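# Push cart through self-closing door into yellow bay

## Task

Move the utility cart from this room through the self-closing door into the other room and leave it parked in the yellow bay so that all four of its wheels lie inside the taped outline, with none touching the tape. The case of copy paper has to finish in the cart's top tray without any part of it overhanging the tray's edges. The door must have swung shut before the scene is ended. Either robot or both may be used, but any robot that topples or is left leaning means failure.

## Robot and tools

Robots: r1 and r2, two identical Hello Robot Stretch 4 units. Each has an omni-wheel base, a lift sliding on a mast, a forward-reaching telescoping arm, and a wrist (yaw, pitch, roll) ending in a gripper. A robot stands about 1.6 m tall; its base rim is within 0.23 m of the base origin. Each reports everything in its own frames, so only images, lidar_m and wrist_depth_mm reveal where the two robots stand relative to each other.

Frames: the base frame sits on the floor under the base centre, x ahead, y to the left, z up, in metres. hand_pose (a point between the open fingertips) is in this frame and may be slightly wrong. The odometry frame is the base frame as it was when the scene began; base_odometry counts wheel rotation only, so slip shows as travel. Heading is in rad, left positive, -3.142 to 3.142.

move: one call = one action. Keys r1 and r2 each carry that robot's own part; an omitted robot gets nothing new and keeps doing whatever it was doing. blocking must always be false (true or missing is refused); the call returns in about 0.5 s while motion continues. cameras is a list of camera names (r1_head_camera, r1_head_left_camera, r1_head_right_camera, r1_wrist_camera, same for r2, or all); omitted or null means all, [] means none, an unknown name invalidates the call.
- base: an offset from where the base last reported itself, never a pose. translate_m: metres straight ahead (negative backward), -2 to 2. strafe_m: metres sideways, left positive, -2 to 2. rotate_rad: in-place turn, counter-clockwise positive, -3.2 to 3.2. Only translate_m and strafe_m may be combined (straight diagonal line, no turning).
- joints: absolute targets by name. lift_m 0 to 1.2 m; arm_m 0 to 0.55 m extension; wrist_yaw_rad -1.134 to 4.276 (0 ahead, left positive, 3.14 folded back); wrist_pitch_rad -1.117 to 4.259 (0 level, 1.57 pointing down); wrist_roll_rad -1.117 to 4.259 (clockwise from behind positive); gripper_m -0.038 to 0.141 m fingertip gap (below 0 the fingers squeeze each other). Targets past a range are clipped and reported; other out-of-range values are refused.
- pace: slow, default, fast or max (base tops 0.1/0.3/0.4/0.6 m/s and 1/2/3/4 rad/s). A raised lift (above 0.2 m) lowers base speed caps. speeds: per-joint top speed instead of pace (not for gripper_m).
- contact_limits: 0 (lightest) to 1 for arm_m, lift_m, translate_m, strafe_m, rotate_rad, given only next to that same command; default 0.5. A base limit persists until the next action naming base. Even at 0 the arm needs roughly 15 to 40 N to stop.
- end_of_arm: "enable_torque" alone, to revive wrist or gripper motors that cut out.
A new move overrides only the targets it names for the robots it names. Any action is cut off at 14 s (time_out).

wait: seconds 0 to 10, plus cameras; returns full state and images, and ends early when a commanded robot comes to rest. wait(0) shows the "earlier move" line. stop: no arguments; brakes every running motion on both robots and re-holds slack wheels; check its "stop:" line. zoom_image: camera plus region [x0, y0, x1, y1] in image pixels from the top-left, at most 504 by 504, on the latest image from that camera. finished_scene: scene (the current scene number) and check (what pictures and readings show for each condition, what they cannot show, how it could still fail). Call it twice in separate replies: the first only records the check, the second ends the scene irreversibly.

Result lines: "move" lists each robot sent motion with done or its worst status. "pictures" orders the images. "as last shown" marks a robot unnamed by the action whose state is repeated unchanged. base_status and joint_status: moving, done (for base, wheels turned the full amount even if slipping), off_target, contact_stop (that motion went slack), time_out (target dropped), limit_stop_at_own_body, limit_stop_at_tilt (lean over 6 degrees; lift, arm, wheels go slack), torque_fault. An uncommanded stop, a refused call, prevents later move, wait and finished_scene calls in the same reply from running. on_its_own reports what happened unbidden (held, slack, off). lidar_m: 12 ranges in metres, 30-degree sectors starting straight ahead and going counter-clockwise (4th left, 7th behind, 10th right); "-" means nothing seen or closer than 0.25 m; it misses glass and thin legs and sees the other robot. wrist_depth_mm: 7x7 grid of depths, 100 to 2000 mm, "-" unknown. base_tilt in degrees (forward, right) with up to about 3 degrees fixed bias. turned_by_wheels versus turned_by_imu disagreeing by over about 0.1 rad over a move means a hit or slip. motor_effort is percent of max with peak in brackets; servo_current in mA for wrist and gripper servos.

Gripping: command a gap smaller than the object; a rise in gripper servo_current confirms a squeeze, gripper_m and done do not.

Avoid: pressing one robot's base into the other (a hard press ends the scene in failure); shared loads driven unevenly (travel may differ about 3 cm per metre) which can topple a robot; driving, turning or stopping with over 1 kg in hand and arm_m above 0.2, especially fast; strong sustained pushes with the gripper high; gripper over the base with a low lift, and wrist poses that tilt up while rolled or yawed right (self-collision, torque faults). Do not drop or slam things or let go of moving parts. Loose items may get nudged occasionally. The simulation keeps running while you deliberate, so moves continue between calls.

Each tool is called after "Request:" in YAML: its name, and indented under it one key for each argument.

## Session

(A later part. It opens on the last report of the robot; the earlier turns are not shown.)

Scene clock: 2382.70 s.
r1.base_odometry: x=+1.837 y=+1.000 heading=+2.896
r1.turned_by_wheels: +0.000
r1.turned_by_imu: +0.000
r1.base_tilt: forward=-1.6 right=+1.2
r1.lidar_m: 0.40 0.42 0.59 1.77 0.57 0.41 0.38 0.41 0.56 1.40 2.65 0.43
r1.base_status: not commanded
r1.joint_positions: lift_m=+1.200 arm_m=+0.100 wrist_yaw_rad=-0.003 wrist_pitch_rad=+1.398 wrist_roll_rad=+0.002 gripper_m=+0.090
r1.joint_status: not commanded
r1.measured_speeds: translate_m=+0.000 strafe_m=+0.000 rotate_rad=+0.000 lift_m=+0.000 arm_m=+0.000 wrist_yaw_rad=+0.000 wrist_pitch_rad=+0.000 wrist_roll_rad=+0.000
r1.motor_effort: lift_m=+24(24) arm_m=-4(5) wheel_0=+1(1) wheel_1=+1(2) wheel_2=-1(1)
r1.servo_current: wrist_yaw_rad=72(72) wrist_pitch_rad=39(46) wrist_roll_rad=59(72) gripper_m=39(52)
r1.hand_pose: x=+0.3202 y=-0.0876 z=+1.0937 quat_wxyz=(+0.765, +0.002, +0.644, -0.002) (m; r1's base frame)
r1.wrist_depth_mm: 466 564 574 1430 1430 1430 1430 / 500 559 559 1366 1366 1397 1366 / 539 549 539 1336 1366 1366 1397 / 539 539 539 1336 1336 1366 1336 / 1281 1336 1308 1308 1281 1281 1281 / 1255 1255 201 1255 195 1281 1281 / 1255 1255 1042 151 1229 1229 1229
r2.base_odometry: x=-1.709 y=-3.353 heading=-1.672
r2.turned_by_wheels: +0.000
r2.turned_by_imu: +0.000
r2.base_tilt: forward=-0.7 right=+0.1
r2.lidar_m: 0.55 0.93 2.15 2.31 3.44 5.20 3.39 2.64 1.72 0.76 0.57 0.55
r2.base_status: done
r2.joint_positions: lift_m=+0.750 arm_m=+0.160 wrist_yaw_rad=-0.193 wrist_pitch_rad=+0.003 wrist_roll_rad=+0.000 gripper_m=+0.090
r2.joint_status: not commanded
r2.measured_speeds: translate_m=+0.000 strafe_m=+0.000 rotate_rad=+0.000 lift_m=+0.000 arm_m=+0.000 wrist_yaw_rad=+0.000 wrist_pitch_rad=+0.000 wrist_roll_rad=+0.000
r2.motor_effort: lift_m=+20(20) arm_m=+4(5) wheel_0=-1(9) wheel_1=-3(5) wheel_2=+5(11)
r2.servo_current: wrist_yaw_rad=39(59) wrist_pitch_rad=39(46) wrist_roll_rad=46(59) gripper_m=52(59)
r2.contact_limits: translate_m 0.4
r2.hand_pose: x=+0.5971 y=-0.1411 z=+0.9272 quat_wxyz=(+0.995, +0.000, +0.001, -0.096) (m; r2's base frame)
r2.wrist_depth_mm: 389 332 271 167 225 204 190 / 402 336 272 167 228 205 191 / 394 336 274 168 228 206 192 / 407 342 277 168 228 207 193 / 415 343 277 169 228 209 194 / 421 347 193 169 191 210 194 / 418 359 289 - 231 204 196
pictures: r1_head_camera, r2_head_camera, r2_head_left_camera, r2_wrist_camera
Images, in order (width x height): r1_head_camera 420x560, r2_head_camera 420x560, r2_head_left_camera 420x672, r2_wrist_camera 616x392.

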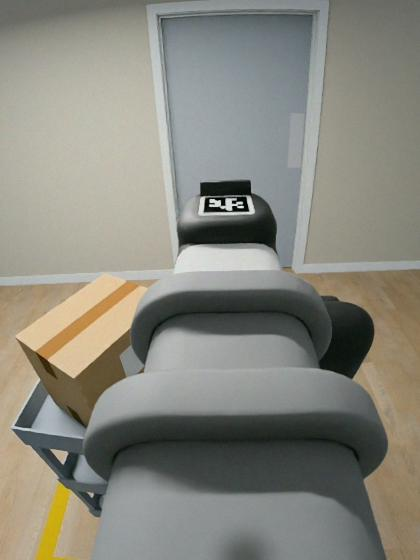

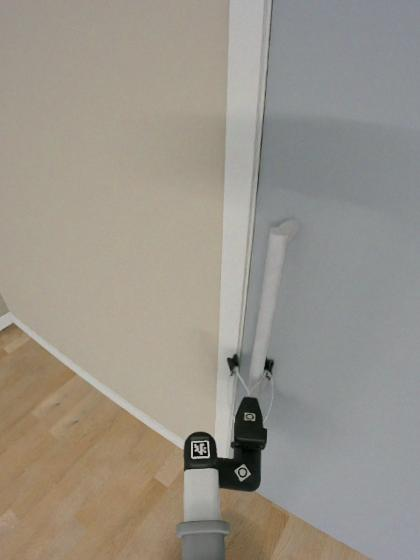

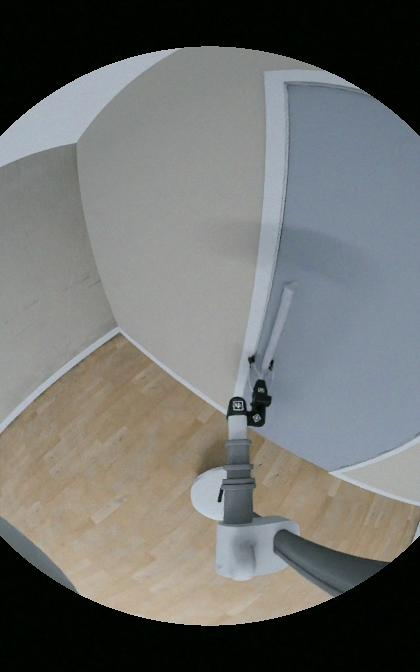

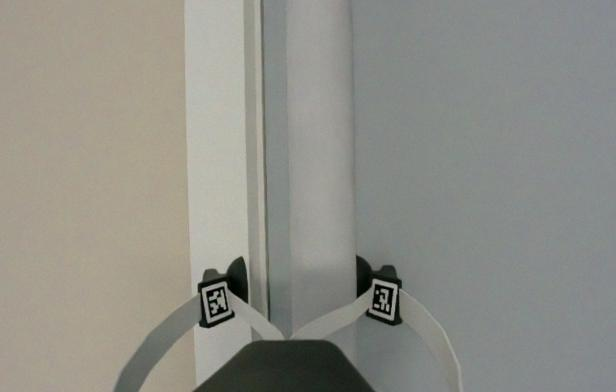

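Request:
move:
  r2: {"base": {"translate_m": -0.12, "strafe_m": 0.012}, "pace": "slow"}
  cameras: ["r2_wrist_camera"]
  blocking: false

Request:
wait:
  seconds: 3
  cameras: ["r2_wrist_camera", "r2_head_camera", "r1_head_camera"]

Scene clock: 2390.90 s.
move: r2 moving
r1.base_odometry: x=+1.837 y=+1.000 heading=+2.896
r1.turned_by_wheels: +0.000
r1.turned_by_imu: +0.000
r1.base_tilt: forward=-1.6 right=+1.2
r1.lidar_m: 0.40 0.43 0.61 1.78 0.58 0.40 0.37 0.39 0.54 1.42 2.64 0.44
r1.base_status: not commanded
r1.joint_positions: lift_m=+1.200 arm_m=+0.100 wrist_yaw_rad=-0.003 wrist_pitch_rad=+1.398 wrist_roll_rad=+0.002 gripper_m=+0.090
r1.joint_status: not commanded
r1.measured_speeds: translate_m=+0.000 strafe_m=+0.000 rotate_rad=+0.000 lift_m=+0.000 arm_m=+0.000 wrist_yaw_rad=+0.000 wrist_pitch_rad=+0.000 wrist_roll_rad=+0.000
r1.motor_effort: lift_m=+24(24) arm_m=-4(4) wheel_0=+1(1) wheel_1=+1(2) wheel_2=-1(1)
r1.servo_current: wrist_yaw_rad=52(59) wrist_pitch_rad=39(52) wrist_roll_rad=46(59) gripper_m=46(46)
r1.hand_pose: x=+0.3202 y=-0.0876 z=+1.0937 quat_wxyz=(+0.765, +0.002, +0.644, -0.002) (m; r1's base frame)
r1.wrist_depth_mm: 462 569 574 1430 1430 1430 1397 / 500 564 559 1397 1397 1336 1397 / 544 544 549 1366 1336 1397 1336 / 535 535 535 1308 1308 1308 1336 / 1308 1308 1308 1308 1281 1281 1308 / 1229 1255 201 1255 195 1255 1255 / 1255 1255 1042 151 1255 1229 1205
r2.base_odometry: x=-1.706 y=-3.341 heading=-1.672
r2.turned_by_wheels: +0.000
r2.turned_by_imu: +0.001
r2.base_tilt: forward=-0.7 right=+0.0
r2.lidar_m: 0.56 0.98 2.15 2.33 3.46 5.21 3.39 2.63 1.71 0.79 0.60 0.57
r2.base_status: translate_m moving; strafe_m moving
r2.joint_positions: lift_m=+0.750 arm_m=+0.160 wrist_yaw_rad=-0.190 wrist_pitch_rad=+0.003 wrist_roll_rad=+0.000 gripper_m=+0.090
r2.joint_status: not commanded
r2.measured_speeds: translate_m=-0.048 strafe_m=+0.005 rotate_rad=-0.001 lift_m=+0.000 arm_m=+0.000 wrist_yaw_rad=+0.001 wrist_pitch_rad=+0.000 wrist_roll_rad=+0.000
r2.motor_effort: lift_m=+20(20) arm_m=+4(5) wheel_0=-1(7) wheel_1=-4(5) wheel_2=+11(11)
r2.servo_current: wrist_yaw_rad=52(59) wrist_pitch_rad=46(46) wrist_roll_rad=52(59) gripper_m=46(59)
r2.hand_pose: x=+0.5975 y=-0.1404 z=+0.9272 quat_wxyz=(+0.995, +0.000, +0.001, -0.095) (m; r2's base frame)
r2.wrist_depth_mm: 410 351 282 179 234 211 196 / 413 351 285 180 234 211 198 / 418 355 285 182 236 213 199 / 436 359 290 177 236 214 200 / 439 364 286 178 234 217 201 / 436 368 196 178 191 217 203 / 439 379 304 - 236 212 203
pictures: r2_wrist_camera
Images, in order (width x height): r2_wrist_camera 616x392.

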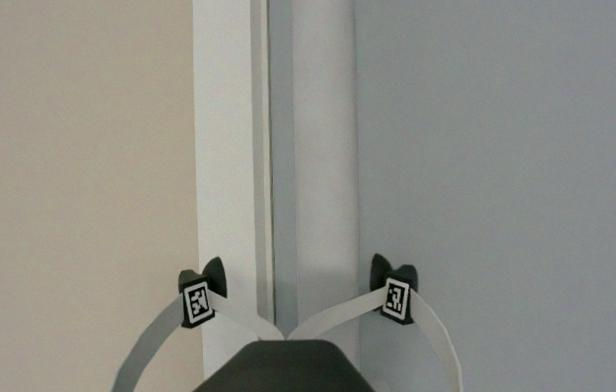

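Scene clock: 2392.87 s.
earlier move: r2 done
r1.base_odometry: x=+1.837 y=+1.000 heading=+2.896
r1.turned_by_wheels: +0.000
r1.turned_by_imu: +0.000
r1.base_tilt: forward=-1.6 right=+1.2
r1.lidar_m: 0.37 0.42 0.63 1.80 0.59 0.40 0.37 0.38 0.55 1.43 2.65 0.43
r1.base_status: not commanded
r1.joint_positions: lift_m=+1.200 arm_m=+0.100 wrist_yaw_rad=-0.003 wrist_pitch_rad=+1.398 wrist_roll_rad=+0.002 gripper_m=+0.090
r1.joint_status: not commanded
r1.measured_speeds: translate_m=+0.000 strafe_m=+0.000 rotate_rad=+0.000 lift_m=+0.000 arm_m=+0.000 wrist_yaw_rad=+0.000 wrist_pitch_rad=+0.000 wrist_roll_rad=+0.000
r1.motor_effort: lift_m=+24(24) arm_m=-4(5) wheel_0=+1(1) wheel_1=+1(2) wheel_2=-1(1)
r1.servo_current: wrist_yaw_rad=52(65) wrist_pitch_rad=39(52) wrist_roll_rad=39(72) gripper_m=39(46)
r1.hand_pose: x=+0.3202 y=-0.0876 z=+1.0937 quat_wxyz=(+0.765, +0.002, +0.644, -0.002) (m; r1's base frame)
r1.wrist_depth_mm: 469 569 569 1397 1464 1464 1397 / 500 564 559 1397 1366 1397 1397 / 544 544 544 1336 1336 1336 1366 / 539 539 535 1336 1308 1336 1308 / 1308 1308 1308 1336 1281 1281 1308 / 1255 1281 201 1281 195 1281 1229 / 1255 1229 1025 151 1229 1255 1229
r2.base_odometry: x=-1.685 y=-3.235 heading=-1.672
r2.turned_by_wheels: +0.000
r2.turned_by_imu: +0.000
r2.base_tilt: forward=-0.7 right=+0.1
r2.lidar_m: 0.67 1.13 2.21 2.37 3.54 5.12 3.35 2.57 1.98 0.91 0.70 0.68
r2.base_status: done
r2.joint_positions: lift_m=+0.750 arm_m=+0.160 wrist_yaw_rad=-0.190 wrist_pitch_rad=+0.003 wrist_roll_rad=+0.000 gripper_m=+0.090
r2.joint_status: not commanded
r2.measured_speeds: translate_m=+0.000 strafe_m=+0.000 rotate_rad=+0.000 lift_m=+0.000 arm_m=+0.000 wrist_yaw_rad=+0.000 wrist_pitch_rad=+0.000 wrist_roll_rad=+0.000
r2.motor_effort: lift_m=+20(20) arm_m=+5(5) wheel_0=-4(13) wheel_1=-4(7) wheel_2=+5(11)
r2.servo_current: wrist_yaw_rad=46(59) wrist_pitch_rad=46(46) wrist_roll_rad=46(59) gripper_m=52(59)
r2.hand_pose: x=+0.5975 y=-0.1404 z=+0.9272 quat_wxyz=(+0.995, +0.000, +0.001, -0.095) (m; r2's base frame)
r2.wrist_depth_mm: - 473 397 347 325 294 273 / - 462 402 351 329 296 273 / - 466 404 351 330 297 274 / - 466 407 355 334 298 277 / - 477 404 355 330 301 279 / - 168 196 289 193 300 282 / - - 445 - 329 297 283
wait: 1.97 of 3 s (r2 has come to rest)
pictures: r1_head_camera, r2_head_camera, r2_wrist_camera
Images, in order (width x height): r1_head_camera 420x560, r2_head_camera 420x560, r2_wrist_camera 616x392.

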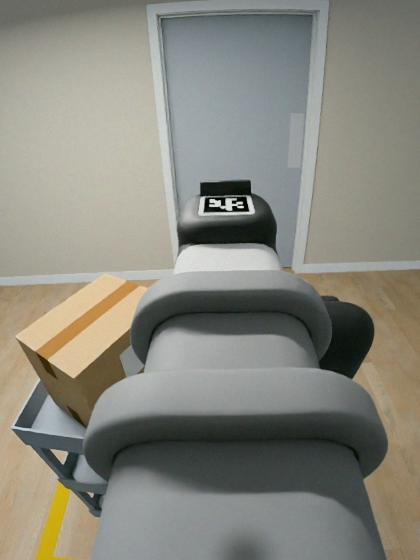

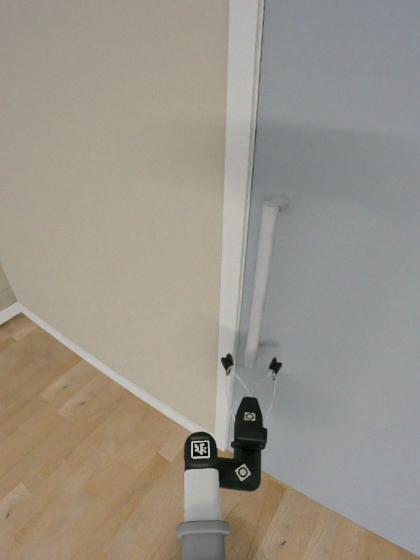

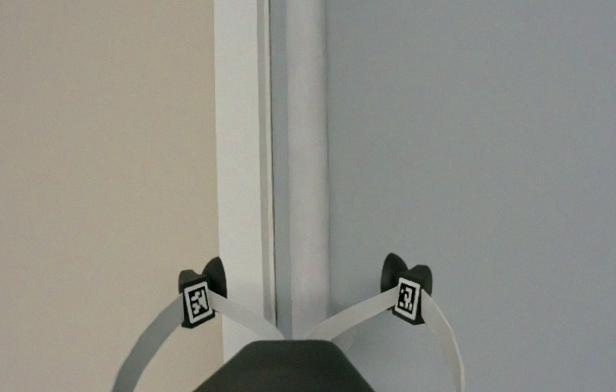

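Request:
zoom_image:
  camera: "r1_head_camera"
  region: [130, 0, 350, 280]

Request:
zoom_image:
  camera: "r2_head_camera"
  region: [180, 0, 320, 200]

Request:
zoom_image:
  camera: "r1_head_camera"
  region: [0, 260, 160, 560]

Request:
move:
  cameras: ["r1_head_left_camera", "r1_head_right_camera", "r1_wrist_camera"]
  blocking: false

Scaled by 1.800 from the camera's 420x560 image, which has a finer 600x800 frame.

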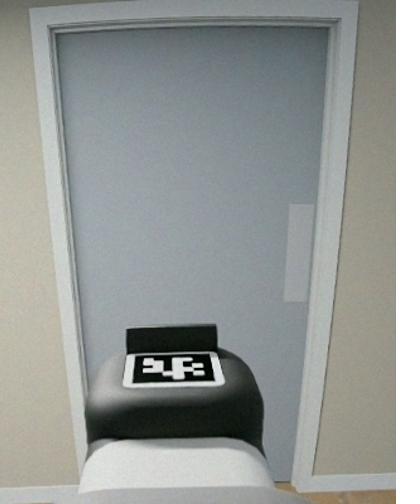

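Scaled by 2.520 from the camera's 420x560 image, which has a finer 1200x1600 frame.

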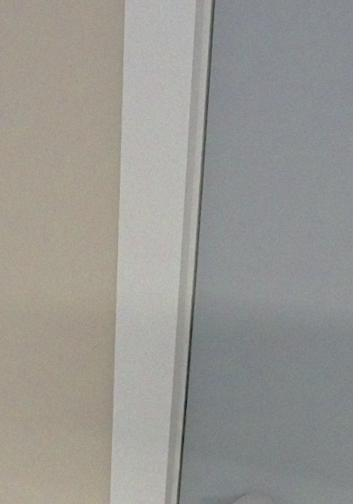

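Scaled by 1.680 from the camera's 420x560 image, which has a finer 600x800 frame.

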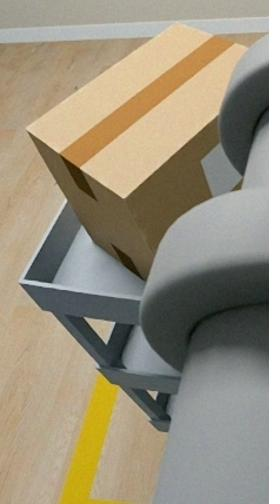

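Scene clock: 2400.10 s.
r1.base_odometry: x=+1.837 y=+1.000 heading=+2.896
r1.turned_by_wheels: +0.000
r1.turned_by_imu: +0.000
r1.base_tilt: forward=-1.6 right=+1.3
r1.lidar_m: 0.38 0.41 0.62 1.79 0.57 0.40 0.35 0.40 0.56 1.43 2.66 0.47
r1.base_status: not commanded
r1.joint_positions: lift_m=+1.200 arm_m=+0.100 wrist_yaw_rad=-0.003 wrist_pitch_rad=+1.398 wrist_roll_rad=+0.002 gripper_m=+0.090
r1.joint_status: not commanded
r1.measured_speeds: translate_m=+0.000 strafe_m=+0.000 rotate_rad=+0.000 lift_m=+0.000 arm_m=+0.000 wrist_yaw_rad=+0.000 wrist_pitch_rad=+0.000 wrist_roll_rad=+0.000
r1.motor_effort: lift_m=+24(24) arm_m=-4(5) wheel_0=+1(1) wheel_1=+2(2) wheel_2=-1(1)
r1.servo_current: wrist_yaw_rad=26(65) wrist_pitch_rad=46(52) wrist_roll_rad=59(72) gripper_m=46(46)
r1.hand_pose: x=+0.3202 y=-0.0876 z=+1.0937 quat_wxyz=(+0.765, +0.002, +0.644, -0.002) (m; r1's base frame)
r1.wrist_depth_mm: 469 569 574 1397 1430 1430 1464 / 500 559 559 1397 1397 1397 1397 / 549 549 549 1397 1366 1366 1336 / 539 539 544 1308 1308 1308 1336 / 1255 1281 1308 1281 1308 1336 1281 / 1281 1255 202 1308 195 1281 1281 / 1229 1255 1025 151 1229 1229 1229
r2.base_odometry: x=-1.685 y=-3.235 heading=-1.672
r2.turned_by_wheels: +0.000
r2.turned_by_imu: +0.000
r2.base_tilt: forward=-0.7 right=+0.1
r2.lidar_m: 0.68 1.10 2.20 2.37 3.53 5.11 3.33 2.54 1.94 0.90 0.70 0.68
r2.base_status: done
r2.joint_positions: lift_m=+0.750 arm_m=+0.160 wrist_yaw_rad=-0.190 wrist_pitch_rad=+0.003 wrist_roll_rad=+0.000 gripper_m=+0.090
r2.joint_status: not commanded
r2.measured_speeds: translate_m=+0.000 strafe_m=+0.000 rotate_rad=+0.000 lift_m=+0.000 arm_m=+0.000 wrist_yaw_rad=+0.000 wrist_pitch_rad=+0.000 wrist_roll_rad=+0.000
r2.motor_effort: lift_m=+20(20) arm_m=+4(5) wheel_0=-3(13) wheel_1=-4(7) wheel_2=+5(11)
r2.servo_current: wrist_yaw_rad=46(59) wrist_pitch_rad=52(46) wrist_roll_rad=46(59) gripper_m=52(59)
r2.hand_pose: x=+0.5975 y=-0.1404 z=+0.9272 quat_wxyz=(+0.995, +0.000, +0.001, -0.095) (m; r2's base frame)
r2.wrist_depth_mm: - 469 397 349 327 294 273 / - 466 402 349 329 296 274 / - 469 407 353 332 297 273 / - 469 410 355 332 300 276 / - 473 402 357 330 301 281 / - 168 196 289 193 298 282 / - - 445 - 329 294 282
pictures: r1_head_left_camera, r1_head_right_camera, r1_wrist_camera
Images, in order (width x height): r1_head_left_camera 420x672, r1_head_right_camera 420x672, r1_wrist_camera 616x392.

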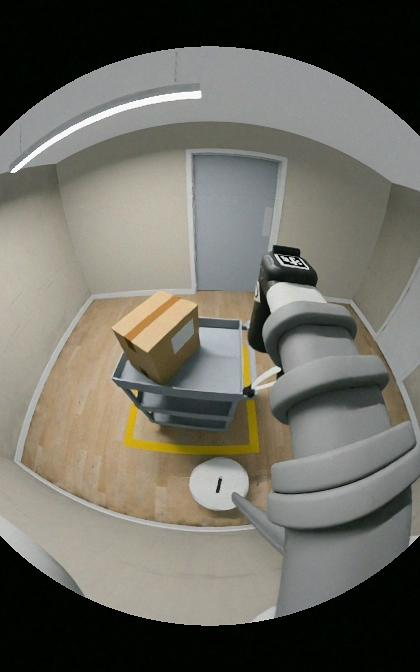

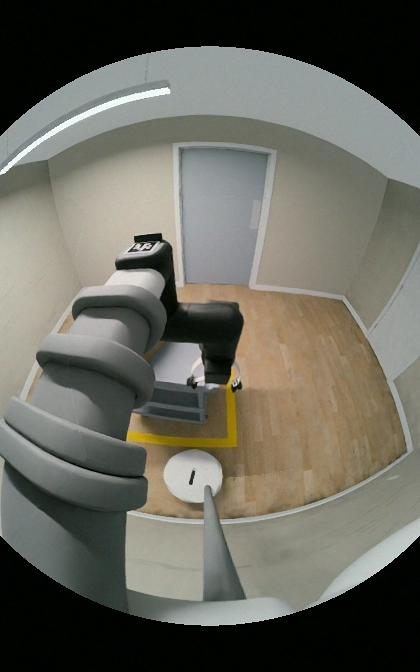

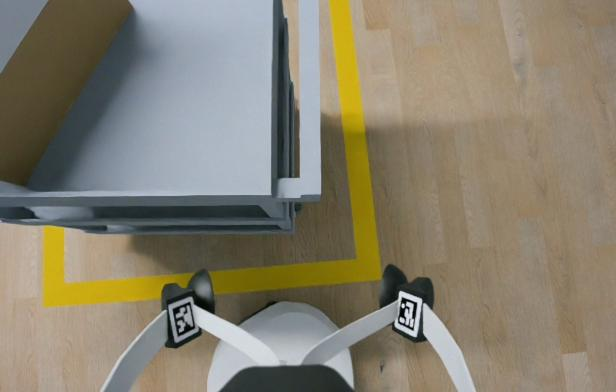

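Request:
zoom_image:
  camera: "r1_head_left_camera"
  region: [90, 270, 290, 470]

Request:
zoom_image:
  camera: "r1_wrist_camera"
  region: [0, 0, 400, 320]

Scaled by 2.520 from the camera's 420x672 image, which has a finer 600x960 frame.

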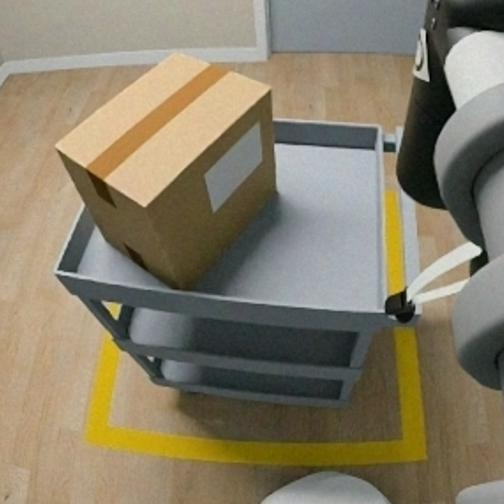

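Scaled by 1.260.

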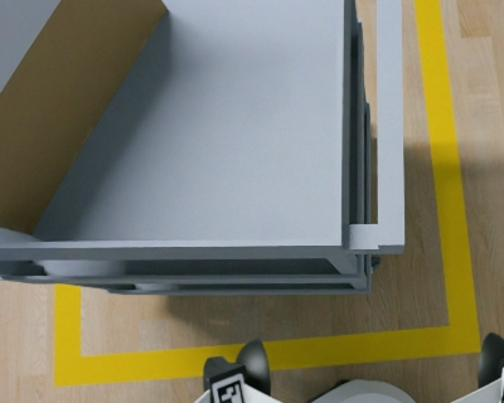

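Request:
finished_scene:
  scene: 1
  check: "Cart in bay: r1 fisheye and wrist pictures show the yellow tape rectangle all round the cart; bottom shelf and casters lie inside inner tape edge with margins ~0.12 (east), ~0.2 (both sides), ~0.45 (west). Far wheels are hidden below the cart, but shelf margins exceed caster protrusion. Cart is released (r1 not touching, r2 far). Box: upright, standing on the tray floor inside the rims; near corner is inside the near rim; the far corner is hidden but box is upright/not resting on rim so cannot overhang. Door: r1 head view shows door shut in its frame, equal reveal; r2 head view shows flush door behind the trim with thin gap; r2's gripper is off the bar by ~0.12 m and door has not moved since. Neither robot tilted. Could be missed if door were unlatched by a crack: the gap line is uniform and thin, door did not spring back after release."

This call ended nothing. Check each condition that your pictures could not show: look closer or test it, and mend what is not met. Then call finished_scene again.

Request:
finished_scene:
  scene: 1
  check: "Rechecked newest pictures: tape visible around cart with clear floor between shelf/caster and inner tape edges on the near, right and left sides; west side margin largest (0.45 m, measured earlier). Box upright inside rims, not resting on any rim, so no overhang. Door flush in frame in r1 and r2 views, unchanged after r2 let go and backed off. Robots at rest, upright, not touching one another, cart or door."

The scene is finished: the task was done.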